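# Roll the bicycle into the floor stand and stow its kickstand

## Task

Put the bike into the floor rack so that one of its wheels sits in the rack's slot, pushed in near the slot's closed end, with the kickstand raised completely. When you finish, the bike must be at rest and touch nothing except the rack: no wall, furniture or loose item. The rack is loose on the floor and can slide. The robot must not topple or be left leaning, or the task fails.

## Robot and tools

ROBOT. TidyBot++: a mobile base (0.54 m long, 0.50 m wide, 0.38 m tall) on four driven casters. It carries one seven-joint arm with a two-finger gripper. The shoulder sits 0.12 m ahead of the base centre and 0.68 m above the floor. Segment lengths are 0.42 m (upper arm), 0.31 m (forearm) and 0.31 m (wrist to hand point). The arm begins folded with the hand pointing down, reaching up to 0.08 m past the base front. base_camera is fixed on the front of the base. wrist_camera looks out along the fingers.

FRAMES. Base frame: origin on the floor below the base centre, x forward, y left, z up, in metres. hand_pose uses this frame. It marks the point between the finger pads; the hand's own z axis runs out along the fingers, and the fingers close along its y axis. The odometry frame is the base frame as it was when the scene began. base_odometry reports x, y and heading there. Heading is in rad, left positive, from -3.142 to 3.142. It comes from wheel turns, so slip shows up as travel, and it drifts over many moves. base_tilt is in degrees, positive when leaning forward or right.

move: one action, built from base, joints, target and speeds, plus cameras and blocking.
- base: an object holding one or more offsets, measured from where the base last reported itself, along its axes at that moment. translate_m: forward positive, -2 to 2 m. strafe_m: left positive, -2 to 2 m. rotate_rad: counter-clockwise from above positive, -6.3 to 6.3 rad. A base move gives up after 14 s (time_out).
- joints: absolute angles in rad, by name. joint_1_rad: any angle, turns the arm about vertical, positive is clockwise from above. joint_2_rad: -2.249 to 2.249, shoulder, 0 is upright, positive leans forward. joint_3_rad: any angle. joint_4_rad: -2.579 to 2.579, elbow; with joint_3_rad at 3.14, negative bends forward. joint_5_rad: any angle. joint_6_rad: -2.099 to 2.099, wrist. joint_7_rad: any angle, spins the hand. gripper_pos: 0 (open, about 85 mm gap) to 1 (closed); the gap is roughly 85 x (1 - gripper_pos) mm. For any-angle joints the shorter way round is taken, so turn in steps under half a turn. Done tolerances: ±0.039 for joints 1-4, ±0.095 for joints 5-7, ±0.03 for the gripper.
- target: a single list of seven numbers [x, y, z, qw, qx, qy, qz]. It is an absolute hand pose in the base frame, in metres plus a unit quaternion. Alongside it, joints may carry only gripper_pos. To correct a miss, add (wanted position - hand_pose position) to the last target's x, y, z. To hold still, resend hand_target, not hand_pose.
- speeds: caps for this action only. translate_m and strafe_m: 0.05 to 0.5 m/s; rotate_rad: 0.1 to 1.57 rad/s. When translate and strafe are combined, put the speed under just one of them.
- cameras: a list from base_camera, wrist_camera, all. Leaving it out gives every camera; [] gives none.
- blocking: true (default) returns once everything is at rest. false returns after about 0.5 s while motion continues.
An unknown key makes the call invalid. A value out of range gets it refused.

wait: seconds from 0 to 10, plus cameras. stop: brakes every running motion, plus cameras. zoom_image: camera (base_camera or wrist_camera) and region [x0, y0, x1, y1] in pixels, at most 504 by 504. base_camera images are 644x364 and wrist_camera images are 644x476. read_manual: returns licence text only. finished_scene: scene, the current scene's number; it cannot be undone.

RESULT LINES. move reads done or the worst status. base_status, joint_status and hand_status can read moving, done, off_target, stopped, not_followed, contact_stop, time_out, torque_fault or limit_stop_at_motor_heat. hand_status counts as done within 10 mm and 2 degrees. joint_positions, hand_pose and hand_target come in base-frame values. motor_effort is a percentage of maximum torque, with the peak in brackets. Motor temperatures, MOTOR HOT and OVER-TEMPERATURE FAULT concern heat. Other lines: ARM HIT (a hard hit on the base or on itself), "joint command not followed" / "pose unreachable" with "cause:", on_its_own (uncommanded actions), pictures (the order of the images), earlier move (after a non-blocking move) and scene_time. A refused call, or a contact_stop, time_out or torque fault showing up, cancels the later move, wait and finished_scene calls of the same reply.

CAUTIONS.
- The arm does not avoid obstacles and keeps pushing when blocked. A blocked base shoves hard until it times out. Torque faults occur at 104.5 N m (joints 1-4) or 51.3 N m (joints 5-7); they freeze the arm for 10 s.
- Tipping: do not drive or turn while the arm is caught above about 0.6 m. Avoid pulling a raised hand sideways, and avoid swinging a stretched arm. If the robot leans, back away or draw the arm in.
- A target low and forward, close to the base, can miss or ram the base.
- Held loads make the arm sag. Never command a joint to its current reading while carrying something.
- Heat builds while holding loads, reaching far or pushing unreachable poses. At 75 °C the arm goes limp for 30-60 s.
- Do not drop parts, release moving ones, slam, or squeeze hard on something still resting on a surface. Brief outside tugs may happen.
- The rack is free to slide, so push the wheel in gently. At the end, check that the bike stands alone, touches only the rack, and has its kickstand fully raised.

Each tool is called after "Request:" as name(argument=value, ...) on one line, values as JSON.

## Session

Request:
move()

Scene clock: 0.00 s.
Motor temperatures (°C): [38 41 32 36 40 40 45]
base_odometry: x=+0.000 y=+0.000 heading=+0.000
base_tilt: forward=+0.0 right=+0.0
base_status: not commanded
joint_positions: joint_1_rad=+0.017 joint_2_rad=-0.314 joint_3_rad=+3.099 joint_4_rad=-2.517 joint_5_rad=-0.022 joint_6_rad=-0.833 joint_7_rad=+1.527 gripper_pos=+0.000
joint_status: not commanded
motor_effort: joint_1_rad=-1 joint_2_rad=-1 joint_3_rad=+2 joint_4_rad=+13 joint_5_rad=+0 joint_6_rad=+1 joint_7_rad=+0
hand_pose: x=+0.2749 y=+0.0088 z=+0.5864 quat_wxyz=(-0.004, +0.998, -0.017, +0.053) (m; base frame)
hand_target: x=+0.2746 y=+0.0088 z=+0.5863 quat_wxyz=(-0.004, +0.998, -0.017, +0.053) (m; base frame)
hand_status: not commanded
pictures: base_camera, wrist_camera

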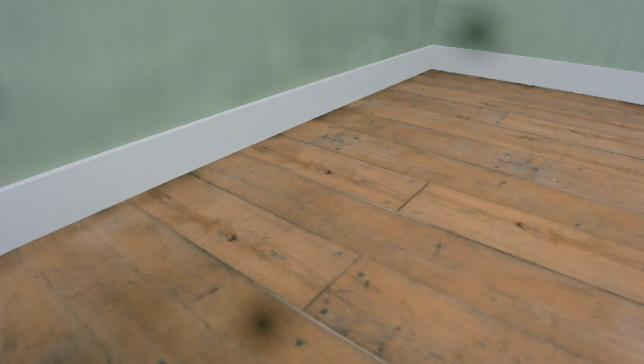

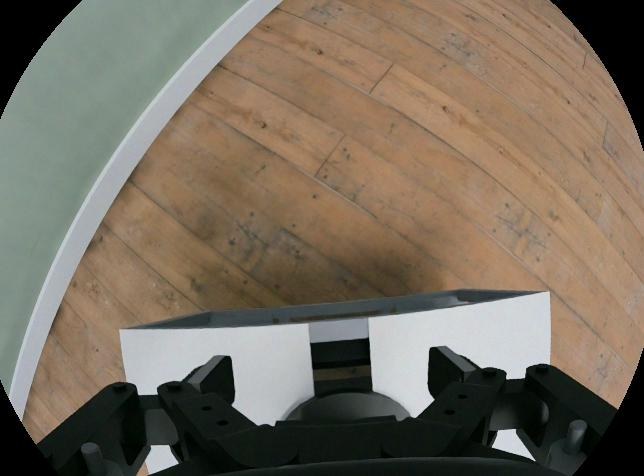

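Request:
move(base={"rotate_rad": -0.9}, cameras=["base_camera"])

Request:
move(base={"rotate_rad": -1.1}, cameras=["base_camera"])

Request:
move(base={"rotate_rad": -1.1}, cameras=["base_camera"])

Request:
move(base={"rotate_rad": -1.1}, cameras=["base_camera"])

Scene clock: 6.13 s.
Motor temperatures (°C): [38 41 32 36 40 40 45]
move: done
base_odometry: x=+0.000 y=+0.000 heading=-0.900
base_tilt: forward=-0.1 right=+0.0
base_status: done
joint_positions: joint_1_rad=+0.017 joint_2_rad=-0.314 joint_3_rad=+3.099 joint_4_rad=-2.517 joint_5_rad=-0.022 joint_6_rad=-0.833 joint_7_rad=+1.527 gripper_pos=+0.000
joint_status: not commanded
motor_effort: joint_1_rad=-1(1) joint_2_rad=-1(2) joint_3_rad=+2(3) joint_4_rad=+12(13) joint_5_rad=+0(1) joint_6_rad=+2(2) joint_7_rad=+0(0)
hand_pose: x=+0.2749 y=+0.0088 z=+0.5864 quat_wxyz=(-0.004, +0.998, -0.017, +0.053) (m; base frame)
hand_target: x=+0.2746 y=+0.0088 z=+0.5863 quat_wxyz=(-0.004, +0.998, -0.017, +0.053) (m; base frame)
hand_status: not commanded
pictures: base_camera

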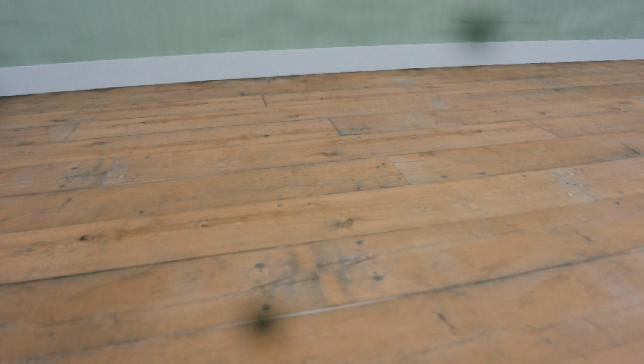

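Scene clock: 8.10 s.
Motor temperatures (°C): [38 41 32 36 40 40 45]
move: done
base_odometry: x=+0.000 y=+0.000 heading=-1.999
base_tilt: forward=-0.1 right=+0.0
base_status: done
joint_positions: joint_1_rad=+0.017 joint_2_rad=-0.314 joint_3_rad=+3.099 joint_4_rad=-2.517 joint_5_rad=-0.022 joint_6_rad=-0.833 joint_7_rad=+1.527 gripper_pos=+0.000
joint_status: not commanded
motor_effort: joint_1_rad=-1(1) joint_2_rad=-1(2) joint_3_rad=+3(3) joint_4_rad=+12(13) joint_5_rad=+0(1) joint_6_rad=+1(2) joint_7_rad=+0(0)
hand_pose: x=+0.2749 y=+0.0088 z=+0.5864 quat_wxyz=(-0.004, +0.998, -0.017, +0.053) (m; base frame)
hand_target: x=+0.2746 y=+0.0088 z=+0.5863 quat_wxyz=(-0.004, +0.998, -0.017, +0.053) (m; base frame)
hand_status: not commanded
pictures: base_camera

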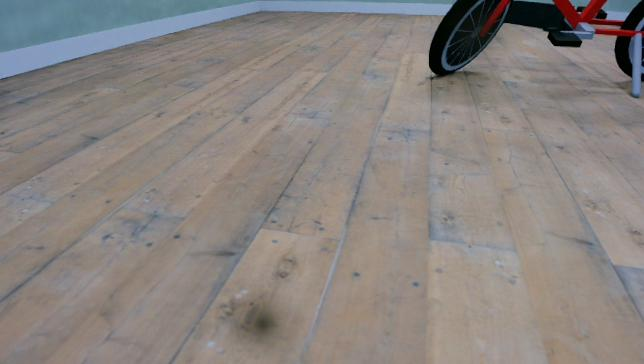

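Scene clock: 10.07 s.
Motor temperatures (°C): [38 41 32 36 40 40 45]
move: done
base_odometry: x=+0.000 y=+0.000 heading=-3.099
base_tilt: forward=-0.2 right=+0.0
base_status: done
joint_positions: joint_1_rad=+0.017 joint_2_rad=-0.314 joint_3_rad=+3.099 joint_4_rad=-2.517 joint_5_rad=-0.022 joint_6_rad=-0.833 joint_7_rad=+1.527 gripper_pos=+0.000
joint_status: not commanded
motor_effort: joint_1_rad=+0(1) joint_2_rad=-1(2) joint_3_rad=+2(3) joint_4_rad=+12(13) joint_5_rad=+1(1) joint_6_rad=+1(2) joint_7_rad=+0(0)
hand_pose: x=+0.2749 y=+0.0088 z=+0.5864 quat_wxyz=(-0.004, +0.998, -0.017, +0.053) (m; base frame)
hand_target: x=+0.2746 y=+0.0088 z=+0.5863 quat_wxyz=(-0.004, +0.998, -0.017, +0.053) (m; base frame)
hand_status: not commanded
pictures: base_camera

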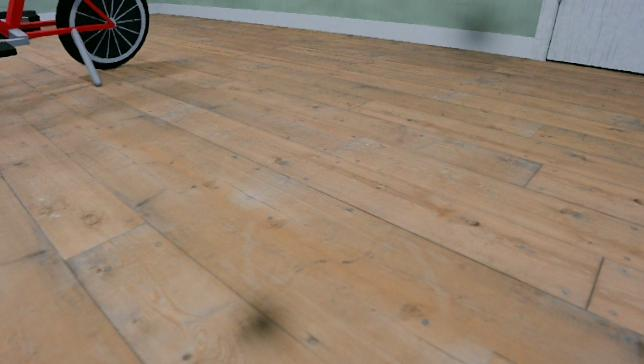

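Scene clock: 12.03 s.
Motor temperatures (°C): [38 41 32 36 40 40 45]
move: done
base_odometry: x=+0.000 y=+0.000 heading=+2.085
base_tilt: forward=-0.1 right=+0.1
base_status: done
joint_positions: joint_1_rad=+0.017 joint_2_rad=-0.314 joint_3_rad=+3.099 joint_4_rad=-2.517 joint_5_rad=-0.022 joint_6_rad=-0.833 joint_7_rad=+1.527 gripper_pos=+0.000
joint_status: not commanded
motor_effort: joint_1_rad=-1(1) joint_2_rad=-1(2) joint_3_rad=+2(3) joint_4_rad=+13(13) joint_5_rad=+0(1) joint_6_rad=+1(2) joint_7_rad=+0(0)
hand_pose: x=+0.2749 y=+0.0088 z=+0.5864 quat_wxyz=(-0.004, +0.998, -0.017, +0.053) (m; base frame)
hand_target: x=+0.2746 y=+0.0088 z=+0.5863 quat_wxyz=(-0.004, +0.998, -0.017, +0.053) (m; base frame)
hand_status: not commanded
pictures: base_camera

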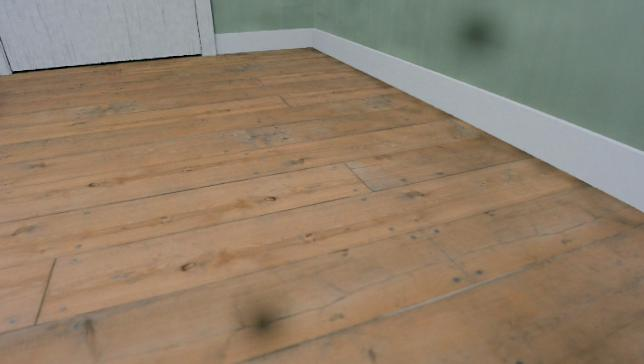

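Request:
move(base={"rotate_rad": 1.65}, cameras=["base_camera"])

Request:
zoom_image(camera="base_camera", region=[150, 0, 550, 120])

Scene clock: 17.20 s.
Motor temperatures (°C): [38 41 32 36 40 40 45]
move: done
base_odometry: x=+0.000 y=+0.000 heading=-2.549
base_tilt: forward=-0.1 right=+0.0
base_status: done
joint_positions: joint_1_rad=+0.017 joint_2_rad=-0.314 joint_3_rad=+3.099 joint_4_rad=-2.517 joint_5_rad=-0.022 joint_6_rad=-0.833 joint_7_rad=+1.527 gripper_pos=+0.000
joint_status: not commanded
motor_effort: joint_1_rad=-1(2) joint_2_rad=-1(2) joint_3_rad=+2(3) joint_4_rad=+12(13) joint_5_rad=+0(1) joint_6_rad=+1(2) joint_7_rad=+0(0)
hand_pose: x=+0.2749 y=+0.0088 z=+0.5864 quat_wxyz=(-0.004, +0.998, -0.017, +0.053) (m; base frame)
hand_target: x=+0.2746 y=+0.0088 z=+0.5863 quat_wxyz=(-0.004, +0.998, -0.017, +0.053) (m; base frame)
hand_status: not commanded
pictures: base_camera

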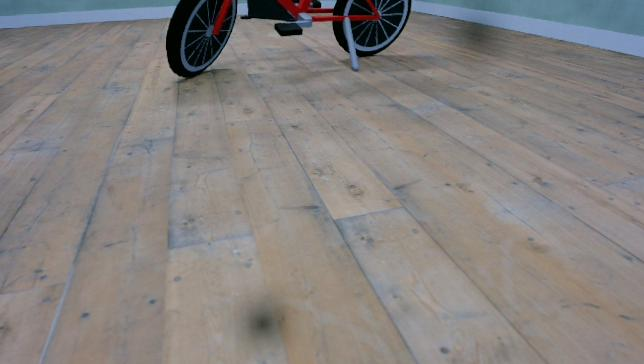

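Scaled by 1.260.

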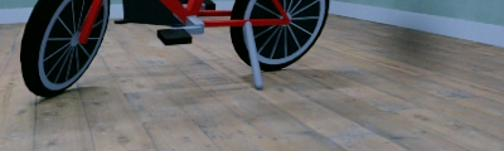

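Request:
move(target=[0.5, 0, 0.95, 0, 0.887, 0, 0.462])

Scene clock: 30.33 s.
Motor temperatures (°C): [38 40 32 36 40 40 45]
move: off_target
base_odometry: x=+0.000 y=+0.000 heading=-2.549
base_tilt: forward=-0.1 right=+0.0
base_status: not commanded
joint_positions: joint_1_rad=+0.007 joint_2_rad=-0.428 joint_3_rad=+3.129 joint_4_rad=-1.822 joint_5_rad=-0.022 joint_6_rad=-0.833 joint_7_rad=+1.527 gripper_pos=+0.000
joint_status: not commanded
motor_effort: joint_1_rad=-1(1) joint_2_rad=-4(5) joint_3_rad=+2(3) joint_4_rad=+19(20) joint_5_rad=+0(1) joint_6_rad=+8(8) joint_7_rad=+0(0)
hand_pose: x=+0.5004 y=+0.0093 z=+0.9299 quat_wxyz=(-0.019, +0.897, -0.020, +0.441) (m; base frame)
hand_target: x=+0.5000 y=+0.0000 z=+0.9500 quat_wxyz=(+0.000, +0.887, +0.000, +0.462) (m; base frame)
hand_status: off_target (0.022 m and 4.1 deg from the pose sent, 0.428 m and 49.0 deg at the start)
pictures: base_camera, wrist_camera

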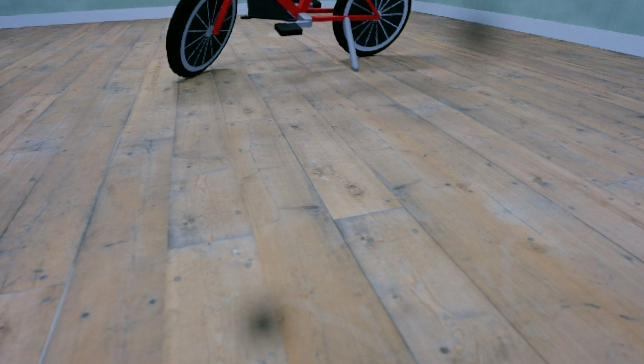

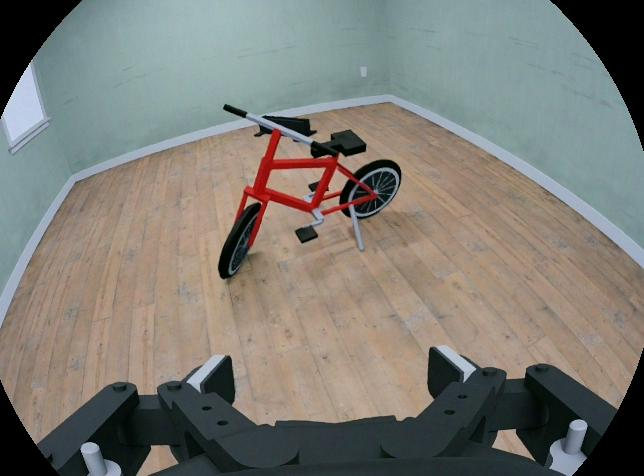

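Request:
zoom_image(camera="wrist_camera", region=[200, 80, 420, 290])

Scaled by 2.291.

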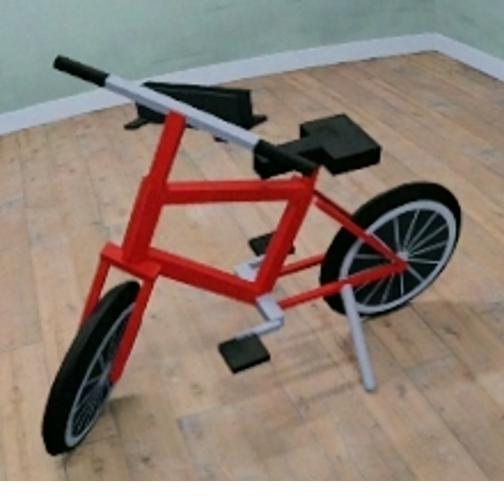

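Request:
move(base={"translate_m": 1.3, "strafe_m": 1.35}, cameras=[])

Request:
move(base={"rotate_rad": -0.35})

Scene clock: 49.47 s.
Motor temperatures (°C): [38 40 32 36 40 40 45]
move: done
base_odometry: x=-0.324 y=-1.846 heading=-2.548
base_tilt: forward=-0.1 right=+0.0
base_status: done
joint_positions: joint_1_rad=+0.005 joint_2_rad=-0.439 joint_3_rad=+3.138 joint_4_rad=-1.822 joint_5_rad=-0.022 joint_6_rad=-0.833 joint_7_rad=+1.527 gripper_pos=+0.000
joint_status: not commanded
motor_effort: joint_1_rad=-1(2) joint_2_rad=-4(7) joint_3_rad=+1(4) joint_4_rad=+19(20) joint_5_rad=+0(1) joint_6_rad=+8(9) joint_7_rad=+0(0)
hand_pose: x=+0.4977 y=+0.0062 z=+0.9344 quat_wxyz=(-0.019, +0.894, -0.023, +0.446) (m; base frame)
hand_target: x=+0.5000 y=+0.0000 z=+0.9500 quat_wxyz=(+0.000, +0.887, +0.000, +0.462) (m; base frame)
hand_status: not commanded
pictures: none
No camera images: "cameras" was empty.

Scene clock: 50.70 s.
Motor temperatures (°C): [38 40 32 36 40 40 45]
move: done
base_odometry: x=-0.324 y=-1.846 heading=-2.898
base_tilt: forward=-0.1 right=+0.0
base_status: done
joint_positions: joint_1_rad=+0.002 joint_2_rad=-0.439 joint_3_rad=+3.142 joint_4_rad=-1.822 joint_5_rad=-0.022 joint_6_rad=-0.833 joint_7_rad=+1.527 gripper_pos=+0.000
joint_status: not commanded
motor_effort: joint_1_rad=+0(2) joint_2_rad=-4(4) joint_3_rad=+2(4) joint_4_rad=+19(20) joint_5_rad=+0(1) joint_6_rad=+8(8) joint_7_rad=+0(0)
hand_pose: x=+0.4977 y=+0.0053 z=+0.9345 quat_wxyz=(-0.020, +0.894, -0.024, +0.446) (m; base frame)
hand_target: x=+0.5000 y=+0.0000 z=+0.9500 quat_wxyz=(+0.000, +0.887, +0.000, +0.462) (m; base frame)
hand_status: not commanded
pictures: base_camera, wrist_camera

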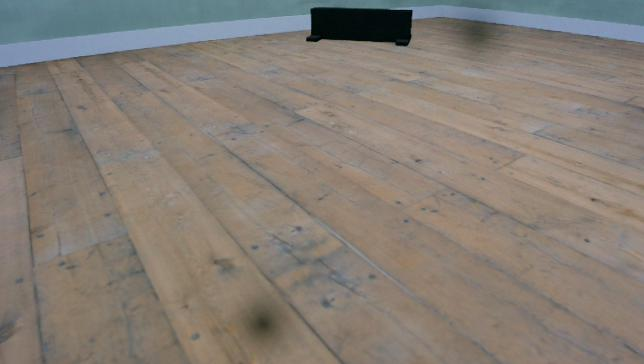

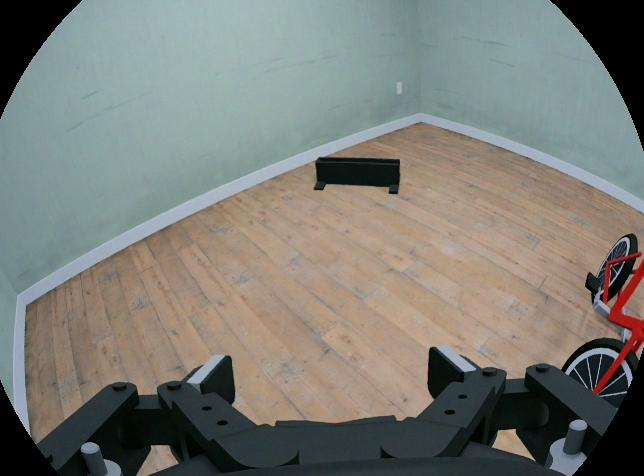

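Request:
zoom_image(camera="wrist_camera", region=[290, 120, 430, 220])

Request:
zoom_image(camera="base_camera", region=[280, 0, 440, 60])

Scaled by 3.600.

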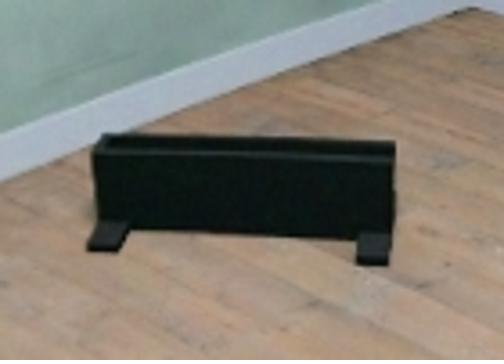

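Scaled by 3.150.

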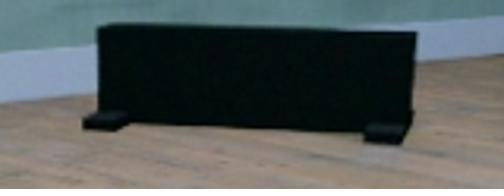

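Request:
move(base={"translate_m": 1.0, "strafe_m": 0.2}, cameras=["wrist_camera"])

Request:
zoom_image(camera="wrist_camera", region=[240, 150, 540, 400])

Scene clock: 64.93 s.
Motor temperatures (°C): [38 40 32 36 40 40 45]
move: done
base_odometry: x=-1.246 y=-2.282 heading=-2.899
base_tilt: forward=-0.1 right=+0.0
base_status: done
joint_positions: joint_1_rad=+0.002 joint_2_rad=-0.442 joint_3_rad=+3.142 joint_4_rad=-1.822 joint_5_rad=-0.022 joint_6_rad=-0.833 joint_7_rad=+1.527 gripper_pos=+0.000
joint_status: not commanded
motor_effort: joint_1_rad=-1(1) joint_2_rad=-3(7) joint_3_rad=+2(3) joint_4_rad=+19(20) joint_5_rad=+0(1) joint_6_rad=+8(9) joint_7_rad=+0(0)
hand_pose: x=+0.4971 y=+0.0053 z=+0.9357 quat_wxyz=(-0.020, +0.894, -0.024, +0.448) (m; base frame)
hand_target: x=+0.5000 y=+0.0000 z=+0.9500 quat_wxyz=(+0.000, +0.887, +0.000, +0.462) (m; base frame)
hand_status: not commanded
pictures: wrist_camera

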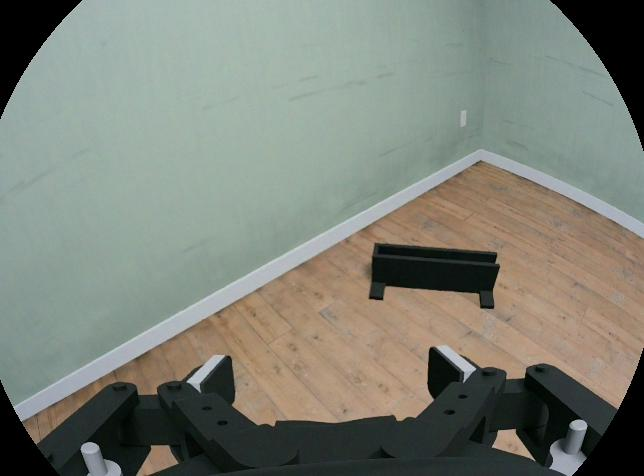

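Scaled by 1.680.

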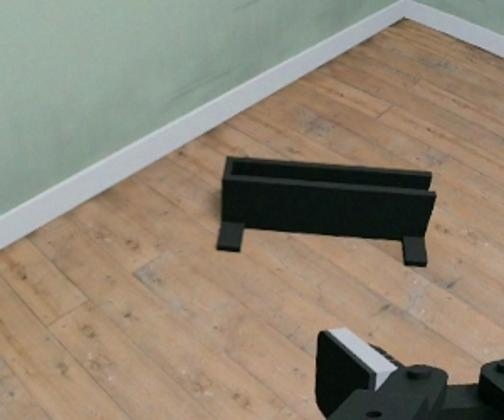

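Request:
move(base={"translate_m": 0.72, "strafe_m": -0.44, "rotate_rad": -0.147}, speeds={"translate_m": 0.3}, target=[0.6, 0, 0.6, 0, 1, 0, 0])

Scene clock: 151.50 s.
Motor temperatures (°C): [38 38 32 36 40 40 45]
move: off_target
base_odometry: x=-2.051 y=-2.028 heading=-3.046
base_tilt: forward=+0.0 right=+0.0
base_status: done
joint_positions: joint_1_rad=-0.003 joint_2_rad=+0.491 joint_3_rad=+3.150 joint_4_rad=-1.560 joint_5_rad=-0.022 joint_6_rad=-1.035 joint_7_rad=+1.527 gripper_pos=+0.000
joint_status: not commanded
motor_effort: joint_1_rad=-1(2) joint_2_rad=-31(33) joint_3_rad=+1(4) joint_4_rad=+14(20) joint_5_rad=+0(1) joint_6_rad=+0(9) joint_7_rad=+0(0)
hand_pose: x=+0.6134 y=+0.0048 z=+0.5969 quat_wxyz=(-0.008, +0.999, -0.029, +0.028) (m; base frame)
hand_target: x=+0.6000 y=+0.0000 z=+0.6000 quat_wxyz=(+0.000, +1.000, +0.000, +0.000) (m; base frame)
hand_status: off_target (0.015 m and 4.7 deg from the pose sent, 0.351 m and 53.3 deg at the start)
pictures: base_camera, wrist_camera

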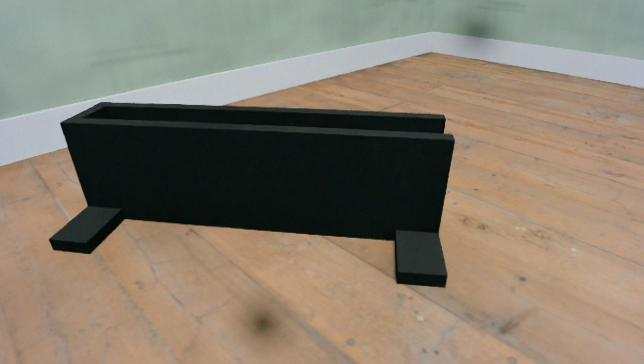

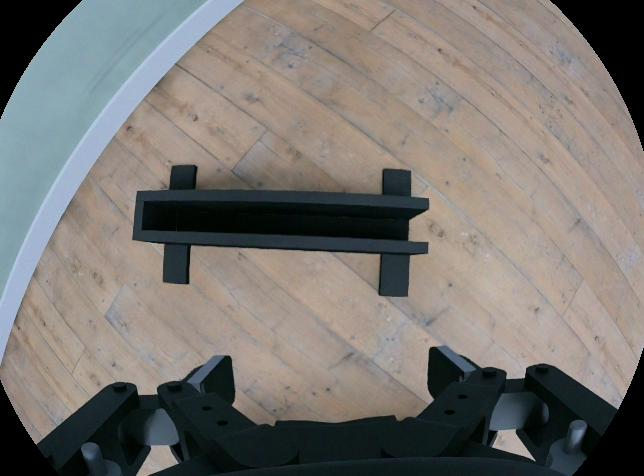

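Request:
move(target=[0.68, 0.085, 0.36, 0, 0.9999, -0.017, 0])

Scene clock: 164.70 s.
Motor temperatures (°C): [38 38 32 36 40 40 45]
move: off_target
base_odometry: x=-2.051 y=-2.028 heading=-3.046
base_tilt: forward=+0.0 right=+0.0
base_status: not commanded
joint_positions: joint_1_rad=-0.160 joint_2_rad=+1.012 joint_3_rad=+3.161 joint_4_rad=-1.421 joint_5_rad=-0.022 joint_6_rad=-0.809 joint_7_rad=+1.500 gripper_pos=+0.000
joint_status: not commanded
motor_effort: joint_1_rad=-1(2) joint_2_rad=-40(43) joint_3_rad=+1(2) joint_4_rad=+8(14) joint_5_rad=+0(1) joint_6_rad=-1(2) joint_7_rad=+0(0)
hand_pose: x=+0.6434 y=+0.0801 z=+0.3564 quat_wxyz=(+0.006, +0.998, +0.031, -0.049) (m; base frame)
hand_target: x=+0.6800 y=+0.0850 z=+0.3600 quat_wxyz=(+0.000, +1.000, -0.017, +0.000) (m; base frame)
hand_status: off_target (0.037 m and 7.9 deg from the pose sent, 0.259 m and 3.6 deg at the start)
pictures: base_camera, wrist_camera

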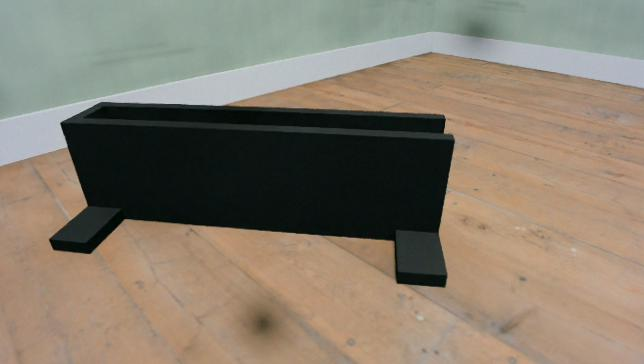

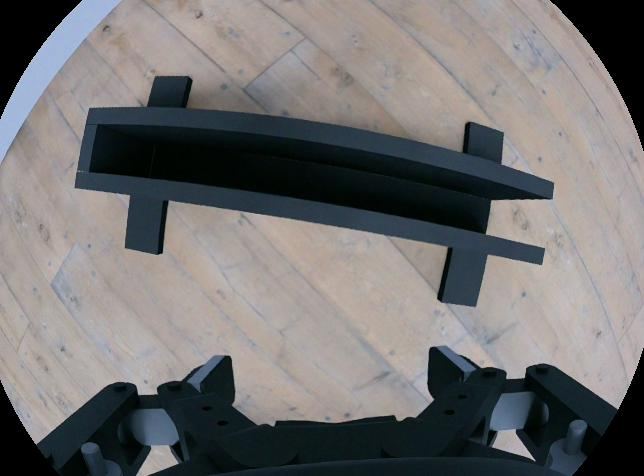

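Request:
move(target=[0.69, 0.085, 0.36, 0, 0.7373, 0.6756, 0], joints={"gripper_pos": 0.4})

Scene clock: 170.13 s.
Motor temperatures (°C): [38 39 32 36 40 40 45]
move: off_target
base_odometry: x=-2.051 y=-2.028 heading=-3.046
base_tilt: forward=-0.1 right=+0.0
base_status: not commanded
joint_positions: joint_1_rad=-0.013 joint_2_rad=+1.041 joint_3_rad=+2.886 joint_4_rad=-1.368 joint_5_rad=+0.269 joint_6_rad=-0.807 joint_7_rad=+2.592 gripper_pos=+0.400
joint_status: all done
motor_effort: joint_1_rad=-1(1) joint_2_rad=-41(41) joint_3_rad=-3(4) joint_4_rad=+9(10) joint_5_rad=+0(0) joint_6_rad=+0(2) joint_7_rad=+0(0)
hand_pose: x=+0.6703 y=+0.0925 z=+0.3610 quat_wxyz=(-0.022, +0.776, +0.630, -0.011) (m; base frame)
hand_target: x=+0.6900 y=+0.0850 z=+0.3600 quat_wxyz=(+0.000, +0.737, +0.676, +0.000) (m; base frame)
hand_status: off_target (0.021 m and 7.5 deg from the pose sent, 0.047 m and 81.6 deg at the start)
pictures: base_camera, wrist_camera

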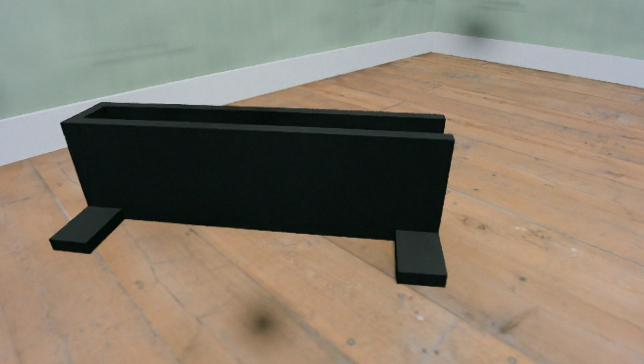

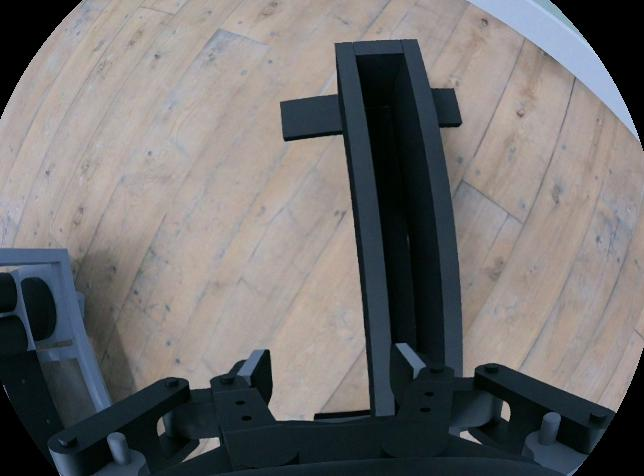

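Request:
move(target=[0.73, 0.085, 0.30, 0, 0.701, 0.713, 0], cameras=["wrist_camera"])

Scene clock: 182.23 s.
Motor temperatures (°C): [38 39 32 36 40 40 45]
move: off_target
base_odometry: x=-2.051 y=-2.028 heading=-3.046
base_tilt: forward=-0.1 right=+0.0
base_status: not commanded
joint_positions: joint_1_rad=-0.013 joint_2_rad=+1.229 joint_3_rad=+2.886 joint_4_rad=-1.160 joint_5_rad=+0.275 joint_6_rad=-0.807 joint_7_rad=+2.735 gripper_pos=+0.400
joint_status: not commanded
motor_effort: joint_1_rad=-1(1) joint_2_rad=-44(46) joint_3_rad=-3(4) joint_4_rad=+10(11) joint_5_rad=+0(1) joint_6_rad=+0(1) joint_7_rad=+0(0)
hand_pose: x=+0.7162 y=+0.0942 z=+0.2945 quat_wxyz=(-0.024, +0.744, +0.668, +0.003) (m; base frame)
hand_target: x=+0.7300 y=+0.0850 z=+0.3000 quat_wxyz=(+0.000, +0.701, +0.713, +0.000) (m; base frame)
hand_status: off_target (0.018 m and 7.7 deg from the pose sent, 0.086 m and 13.2 deg at the start)
pictures: wrist_camera

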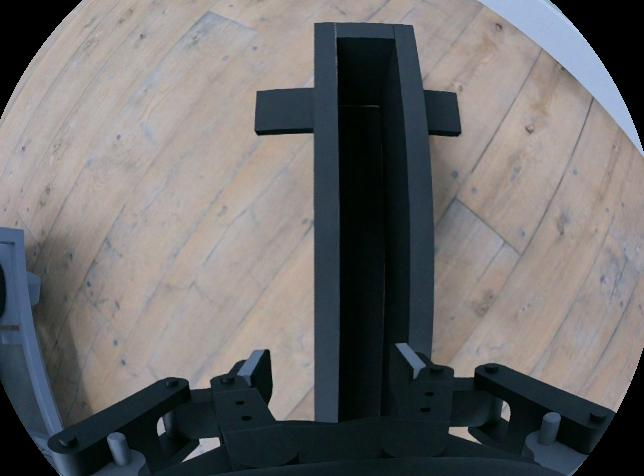

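Request:
move(target=[0.727, 0.085, 0.22, 0, 0.701, 0.713, 0], cameras=["wrist_camera"])

Scene clock: 187.37 s.
Motor temperatures (°C): [38 39 32 36 40 40 45]
move: off_target
base_odometry: x=-2.051 y=-2.028 heading=-3.046
base_tilt: forward=-0.1 right=+0.0
base_status: not commanded
joint_positions: joint_1_rad=-0.016 joint_2_rad=+1.387 joint_3_rad=+2.886 joint_4_rad=-1.098 joint_5_rad=+0.303 joint_6_rad=-0.790 joint_7_rad=+2.736 gripper_pos=+0.400
joint_status: not commanded
motor_effort: joint_1_rad=+0(1) joint_2_rad=-44(48) joint_3_rad=-3(4) joint_4_rad=+8(10) joint_5_rad=+0(1) joint_6_rad=+0(1) joint_7_rad=+0(0)
hand_pose: x=+0.6887 y=+0.0907 z=+0.2123 quat_wxyz=(-0.046, +0.741, +0.670, -0.028) (m; base frame)
hand_target: x=+0.7270 y=+0.0850 z=+0.2200 quat_wxyz=(+0.000, +0.701, +0.713, +0.000) (m; base frame)
hand_status: off_target (0.040 m and 9.2 deg from the pose sent, 0.076 m and 7.7 deg at the start)
pictures: wrist_camera

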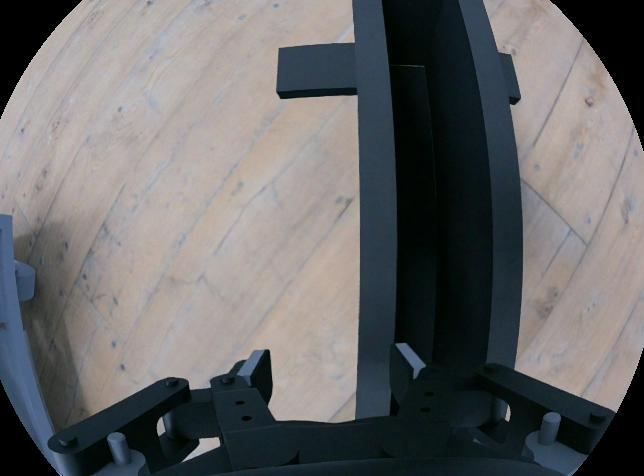

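Request:
move(target=[0.752, 0.082, 0.225, 0.036, 0.700, 0.712, 0.035], cameras=["wrist_camera"])

Scene clock: 194.27 s.
Motor temperatures (°C): [38 39 32 36 40 40 45]
move: off_target
base_odometry: x=-2.051 y=-2.028 heading=-3.046
base_tilt: forward=+0.0 right=+0.0
base_status: not commanded
joint_positions: joint_1_rad=-0.016 joint_2_rad=+1.380 joint_3_rad=+2.886 joint_4_rad=-1.107 joint_5_rad=+0.368 joint_6_rad=-0.679 joint_7_rad=+2.736 gripper_pos=+0.400
joint_status: not commanded
motor_effort: joint_1_rad=-1(1) joint_2_rad=-45(45) joint_3_rad=-3(4) joint_4_rad=+8(9) joint_5_rad=+0(0) joint_6_rad=+0(1) joint_7_rad=+0(0)
hand_pose: x=+0.7241 y=+0.0892 z=+0.2133 quat_wxyz=(-0.004, +0.725, +0.688, +0.013) (m; base frame)
hand_target: x=+0.7520 y=+0.0820 z=+0.2250 quat_wxyz=(+0.036, +0.700, +0.712, +0.035) (m; base frame)
hand_status: off_target (0.031 m and 6.6 deg from the pose sent, 0.065 m and 13.7 deg at the start)
pictures: wrist_camera

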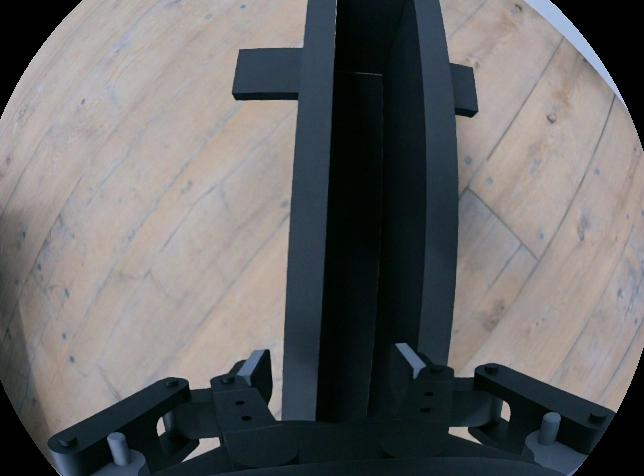

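Request:
move(target=[0.742, 0.080, 0.20, 0.036, 0.710, 0.702, 0.035], cameras=["wrist_camera"])

Scene clock: 197.90 s.
Motor temperatures (°C): [38 39 32 36 40 40 45]
move: off_target
base_odometry: x=-2.051 y=-2.028 heading=-3.046
base_tilt: forward=+0.0 right=+0.0
base_status: not commanded
joint_positions: joint_1_rad=-0.016 joint_2_rad=+1.391 joint_3_rad=+2.892 joint_4_rad=-1.110 joint_5_rad=+0.388 joint_6_rad=-0.631 joint_7_rad=+2.732 gripper_pos=+0.400
joint_status: not commanded
motor_effort: joint_1_rad=-1(1) joint_2_rad=-45(46) joint_3_rad=-4(4) joint_4_rad=+8(9) joint_5_rad=+0(1) joint_6_rad=+0(2) joint_7_rad=+0(0)
hand_pose: x=+0.7325 y=+0.0872 z=+0.2058 quat_wxyz=(+0.009, +0.721, +0.692, +0.026) (m; base frame)
hand_target: x=+0.7420 y=+0.0800 z=+0.2000 quat_wxyz=(+0.036, +0.710, +0.702, +0.035) (m; base frame)
hand_status: off_target (0.013 m and 3.7 deg from the pose sent, 0.024 m and 5.7 deg at the start)
pictures: wrist_camera

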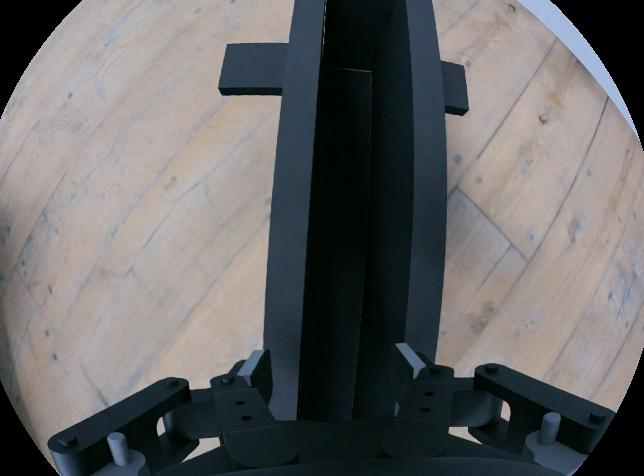

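Request:
move(base={"translate_m": -0.026}, cameras=["wrist_camera"])

Scene clock: 201.87 s.
Motor temperatures (°C): [38 39 32 36 40 40 45]
move: done
base_odometry: x=-2.025 y=-2.025 heading=-3.046
base_tilt: forward=+0.0 right=+0.0
base_status: done
joint_positions: joint_1_rad=-0.018 joint_2_rad=+1.392 joint_3_rad=+2.893 joint_4_rad=-1.116 joint_5_rad=+0.388 joint_6_rad=-0.630 joint_7_rad=+2.732 gripper_pos=+0.400
joint_status: not commanded
motor_effort: joint_1_rad=-1(4) joint_2_rad=-44(46) joint_3_rad=-2(4) joint_4_rad=+8(10) joint_5_rad=+0(0) joint_6_rad=+1(2) joint_7_rad=+0(0)
hand_pose: x=+0.7289 y=+0.0884 z=+0.2040 quat_wxyz=(+0.007, +0.720, +0.693, +0.023) (m; base frame)
hand_target: x=+0.7420 y=+0.0800 z=+0.2000 quat_wxyz=(+0.036, +0.710, +0.702, +0.035) (m; base frame)
hand_status: not commanded
pictures: wrist_camera

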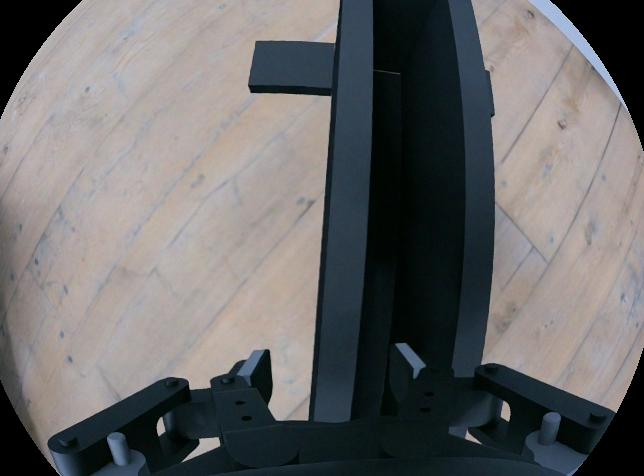

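Request:
move(target=[0.742, 0.080, 0.165, 0.036, 0.710, 0.702, 0.035], cameras=["wrist_camera"])

Scene clock: 205.13 s.
Motor temperatures (°C): [38 39 32 36 40 40 45]
move: off_target
base_odometry: x=-2.025 y=-2.025 heading=-3.046
base_tilt: forward=+0.0 right=+0.0
base_status: not commanded
joint_positions: joint_1_rad=-0.020 joint_2_rad=+1.460 joint_3_rad=+2.900 joint_4_rad=-1.092 joint_5_rad=+0.391 joint_6_rad=-0.606 joint_7_rad=+2.732 gripper_pos=+0.400
joint_status: not commanded
motor_effort: joint_1_rad=-1(2) joint_2_rad=-44(45) joint_3_rad=-3(4) joint_4_rad=+7(9) joint_5_rad=+0(0) joint_6_rad=-1(4) joint_7_rad=+0(0)
hand_pose: x=+0.7159 y=+0.0865 z=+0.1669 quat_wxyz=(+0.000, +0.721, +0.692, +0.015) (m; base frame)
hand_target: x=+0.7420 y=+0.0800 z=+0.1650 quat_wxyz=(+0.036, +0.710, +0.702, +0.035) (m; base frame)
hand_status: off_target (0.027 m and 5.0 deg from the pose sent, 0.042 m and 3.9 deg at the start)
pictures: wrist_camera

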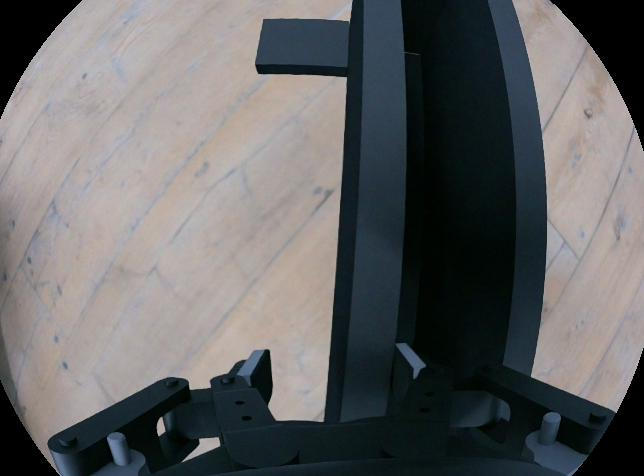

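Request:
move(base={"translate_m": 0.014}, cameras=["wrist_camera"])

Request:
move(target=[0.757, 0.080, 0.13, 0.036, 0.710, 0.702, 0.035], cameras=["wrist_camera"])

Scene clock: 208.90 s.
Motor temperatures (°C): [38 39 32 36 40 40 45]
move: done
base_odometry: x=-2.039 y=-2.026 heading=-3.047
base_tilt: forward=-0.1 right=+0.0
base_status: done
joint_positions: joint_1_rad=-0.022 joint_2_rad=+1.462 joint_3_rad=+2.901 joint_4_rad=-1.090 joint_5_rad=+0.391 joint_6_rad=-0.605 joint_7_rad=+2.732 gripper_pos=+0.400
joint_status: not commanded
motor_effort: joint_1_rad=-1(2) joint_2_rad=-44(46) joint_3_rad=-3(3) joint_4_rad=+8(9) joint_5_rad=+0(1) joint_6_rad=+1(1) joint_7_rad=+0(0)
hand_pose: x=+0.7159 y=+0.0871 z=+0.1660 quat_wxyz=(+0.000, +0.721, +0.693, +0.015) (m; base frame)
hand_target: x=+0.7420 y=+0.0800 z=+0.1650 quat_wxyz=(+0.036, +0.710, +0.702, +0.035) (m; base frame)
hand_status: not commanded
pictures: wrist_camera

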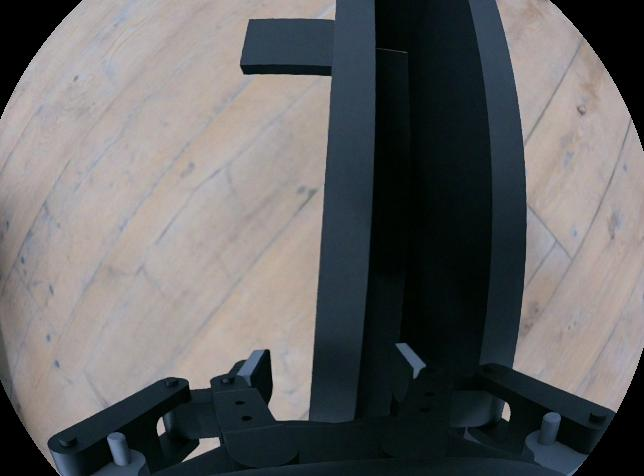

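Scene clock: 210.17 s.
Motor temperatures (°C): [38 39 32 36 40 40 45]
move: off_target
base_odometry: x=-2.039 y=-2.026 heading=-3.047
base_tilt: forward=+0.0 right=+0.1
base_status: not commanded
joint_positions: joint_1_rad=-0.034 joint_2_rad=+1.560 joint_3_rad=+2.907 joint_4_rad=-0.954 joint_5_rad=+0.391 joint_6_rad=-0.606 joint_7_rad=+2.732 gripper_pos=+0.400
joint_status: not commanded
motor_effort: joint_1_rad=+0(2) joint_2_rad=-43(46) joint_3_rad=-2(3) joint_4_rad=+10(11) joint_5_rad=+0(1) joint_6_rad=+3(5) joint_7_rad=+0(0)
hand_pose: x=+0.7391 y=+0.0868 z=+0.1311 quat_wxyz=(+0.013, +0.727, +0.686, +0.026) (m; base frame)
hand_target: x=+0.7570 y=+0.0800 z=+0.1300 quat_wxyz=(+0.036, +0.710, +0.702, +0.035) (m; base frame)
hand_status: off_target (0.019 m and 3.9 deg from the pose sent, 0.055 m and 5.0 deg at the start)
pictures: wrist_camera

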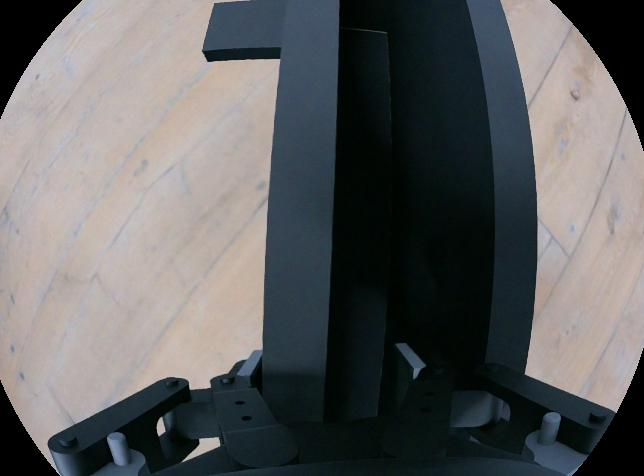

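Request:
move(base={"translate_m": -0.013}, cameras=[])

Request:
move(joints={"gripper_pos": 1.0}, cameras=["wrist_camera"])

Scene clock: 213.70 s.
Motor temperatures (°C): [38 39 32 36 40 40 45]
move: done
base_odometry: x=-2.026 y=-2.025 heading=-3.047
base_tilt: forward=+0.0 right=+0.1
base_status: done
joint_positions: joint_1_rad=-0.036 joint_2_rad=+1.568 joint_3_rad=+2.909 joint_4_rad=-0.946 joint_5_rad=+0.391 joint_6_rad=-0.606 joint_7_rad=+2.732 gripper_pos=+0.400
joint_status: not commanded
motor_effort: joint_1_rad=-1(3) joint_2_rad=-45(47) joint_3_rad=-2(3) joint_4_rad=+8(9) joint_5_rad=+0(1) joint_6_rad=+0(2) joint_7_rad=+0(0)
hand_pose: x=+0.7387 y=+0.0865 z=+0.1272 quat_wxyz=(+0.013, +0.727, +0.686, +0.025) (m; base frame)
hand_target: x=+0.7570 y=+0.0800 z=+0.1300 quat_wxyz=(+0.036, +0.710, +0.702, +0.035) (m; base frame)
hand_status: not commanded
pictures: none
No camera images: "cameras" was empty.

Scene clock: 214.57 s.
Motor temperatures (°C): [38 39 32 36 40 40 45]
move: off_target
base_odometry: x=-2.026 y=-2.025 heading=-3.047
base_tilt: forward=+0.0 right=+0.0
base_status: not commanded
joint_positions: joint_1_rad=-0.037 joint_2_rad=+1.567 joint_3_rad=+2.910 joint_4_rad=-0.946 joint_5_rad=+0.391 joint_6_rad=-0.607 joint_7_rad=+2.732 gripper_pos=+0.796
joint_status: gripper_pos off_target (ended at +0.796, target +1.000)
motor_effort: joint_1_rad=-1(3) joint_2_rad=-42(46) joint_3_rad=-1(3) joint_4_rad=+10(12) joint_5_rad=+2(4) joint_6_rad=+5(8) joint_7_rad=+1(3)
hand_pose: x=+0.7392 y=+0.0866 z=+0.1282 quat_wxyz=(+0.014, +0.727, +0.686, +0.025) (m; base frame)
hand_target: x=+0.7570 y=+0.0800 z=+0.1300 quat_wxyz=(+0.036, +0.710, +0.702, +0.035) (m; base frame)
hand_status: not commanded
pictures: wrist_camera

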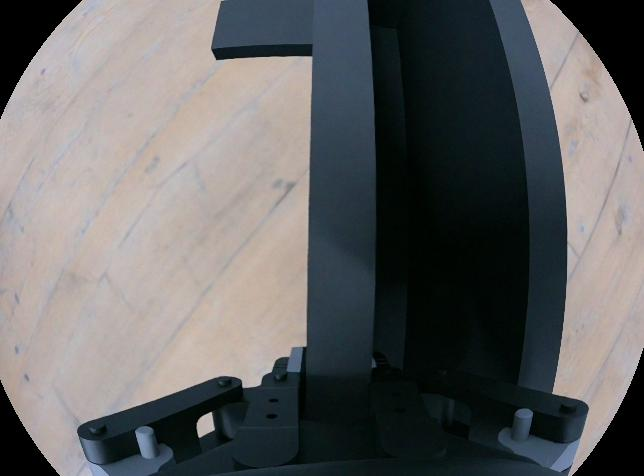

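Request:
move(target=[0.757, 0.080, 0.18, 0.036, 0.710, 0.702, 0.035])

Scene clock: 217.60 s.
Motor temperatures (°C): [38 40 32 36 40 40 45]
move: off_target
base_odometry: x=-2.026 y=-2.025 heading=-3.047
base_tilt: forward=+0.0 right=+0.0
base_status: not commanded
joint_positions: joint_1_rad=-0.037 joint_2_rad=+1.540 joint_3_rad=+2.910 joint_4_rad=-1.016 joint_5_rad=+0.391 joint_6_rad=-0.607 joint_7_rad=+2.732 gripper_pos=+0.799
joint_status: not commanded
motor_effort: joint_1_rad=-1(2) joint_2_rad=-55(56) joint_3_rad=-3(4) joint_4_rad=+11(12) joint_5_rad=+1(2) joint_6_rad=+0(6) joint_7_rad=+0(1)
hand_pose: x=+0.7150 y=+0.0881 z=+0.1318 quat_wxyz=(+0.001, +0.722, +0.692, +0.010) (m; base frame)
hand_target: x=+0.7570 y=+0.0800 z=+0.1800 quat_wxyz=(+0.036, +0.710, +0.702, +0.035) (m; base frame)
hand_status: off_target (0.064 m and 5.3 deg from the pose sent, 0.055 m and 3.8 deg at the start)
pictures: base_camera, wrist_camera

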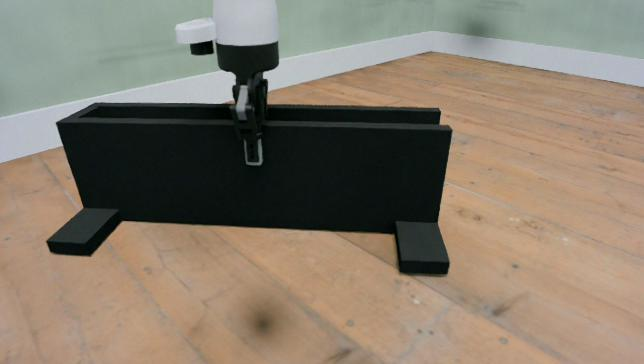

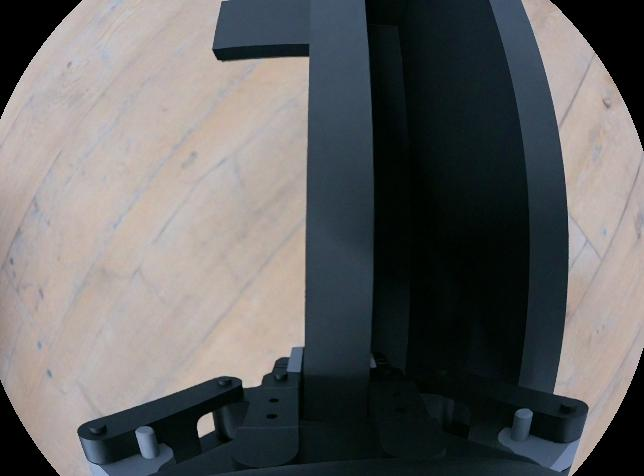

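Request:
move(target=[0.745, 0.080, 0.22, 0.036, 0.710, 0.702, 0.035])

Scene clock: 221.40 s.
Motor temperatures (°C): [38 40 32 36 40 40 45]
move: off_target
base_odometry: x=-2.026 y=-2.025 heading=-3.047
base_tilt: forward=+0.0 right=+0.0
base_status: not commanded
joint_positions: joint_1_rad=-0.031 joint_2_rad=+1.448 joint_3_rad=+2.910 joint_4_rad=-1.144 joint_5_rad=+0.391 joint_6_rad=-0.607 joint_7_rad=+2.732 gripper_pos=+0.799
joint_status: not commanded
motor_effort: joint_1_rad=+0(2) joint_2_rad=-55(57) joint_3_rad=-4(5) joint_4_rad=+10(12) joint_5_rad=+0(1) joint_6_rad=+1(3) joint_7_rad=+0(0)
hand_pose: x=+0.6911 y=+0.0876 z=+0.1644 quat_wxyz=(-0.010, +0.714, +0.700, -0.003) (m; base frame)
hand_target: x=+0.7450 y=+0.0800 z=+0.2200 quat_wxyz=(+0.036, +0.710, +0.702, +0.035) (m; base frame)
hand_status: off_target (0.078 m and 6.9 deg from the pose sent, 0.094 m and 5.3 deg at the start)
pictures: base_camera, wrist_camera

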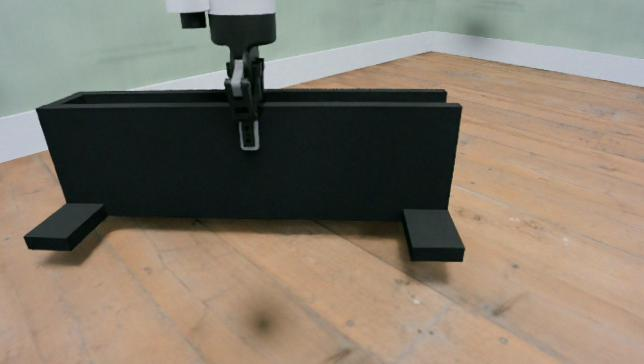

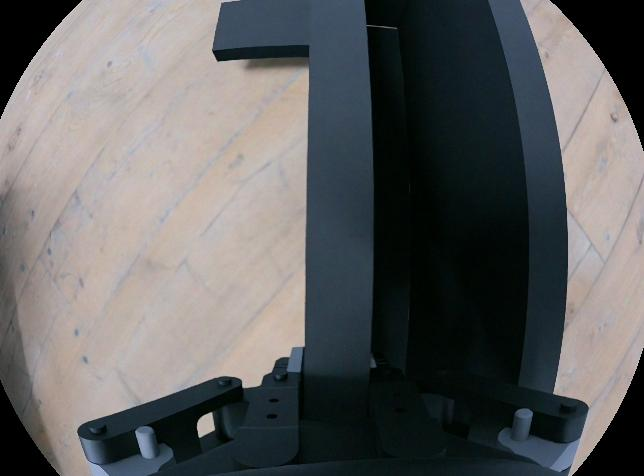

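Request:
move(base={"translate_m": -1.10, "strafe_m": 0.14}, speeds={"translate_m": 0.25}, cameras=["base_camera"])

Request:
move(base={"rotate_rad": 1.06}, speeds={"rotate_rad": 0.4})

Scene clock: 243.93 s.
Motor temperatures (°C): [38 41 32 36 40 40 45]
move: done
base_odometry: x=-0.918 y=-2.060 heading=-3.047
base_tilt: forward=+0.0 right=+0.0
base_status: done
joint_positions: joint_1_rad=-0.027 joint_2_rad=+1.444 joint_3_rad=+2.910 joint_4_rad=-1.151 joint_5_rad=+0.391 joint_6_rad=-0.607 joint_7_rad=+2.732 gripper_pos=+0.799
joint_status: not commanded
motor_effort: joint_1_rad=-1(2) joint_2_rad=-56(57) joint_3_rad=-4(6) joint_4_rad=+10(13) joint_5_rad=+0(1) joint_6_rad=+0(3) joint_7_rad=+0(0)
hand_pose: x=+0.6900 y=+0.0853 z=+0.1659 quat_wxyz=(-0.011, +0.715, +0.699, -0.004) (m; base frame)
hand_target: x=+0.7450 y=+0.0800 z=+0.2200 quat_wxyz=(+0.036, +0.710, +0.702, +0.035) (m; base frame)
hand_status: not commanded
pictures: base_camera

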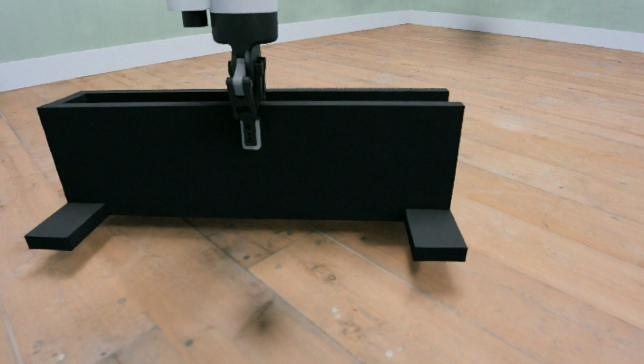

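Scene clock: 247.60 s.
Motor temperatures (°C): [38 41 32 36 40 40 45]
move: done
base_odometry: x=-0.918 y=-2.060 heading=-1.987
base_tilt: forward=+0.0 right=+0.1
base_status: done
joint_positions: joint_1_rad=-0.018 joint_2_rad=+1.444 joint_3_rad=+2.908 joint_4_rad=-1.151 joint_5_rad=+0.392 joint_6_rad=-0.607 joint_7_rad=+2.732 gripper_pos=+0.799
joint_status: not commanded
motor_effort: joint_1_rad=-1(7) joint_2_rad=-56(56) joint_3_rad=-5(9) joint_4_rad=+10(11) joint_5_rad=+0(1) joint_6_rad=+1(2) joint_7_rad=+0(0)
hand_pose: x=+0.6907 y=+0.0815 z=+0.1661 quat_wxyz=(-0.011, +0.717, +0.696, -0.003) (m; base frame)
hand_target: x=+0.7450 y=+0.0800 z=+0.2200 quat_wxyz=(+0.036, +0.710, +0.702, +0.035) (m; base frame)
hand_status: not commanded
pictures: base_camera, wrist_camera

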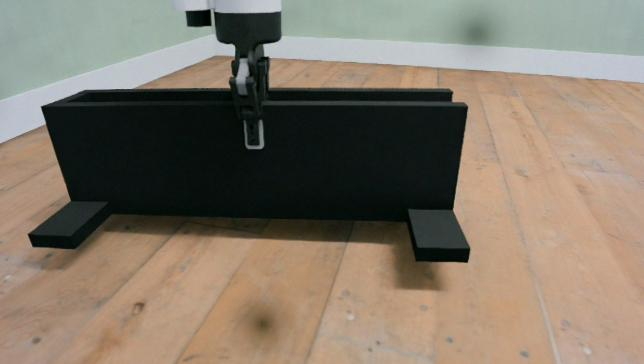

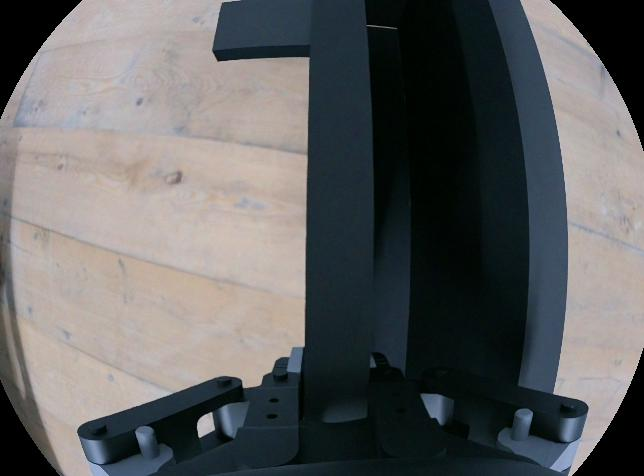

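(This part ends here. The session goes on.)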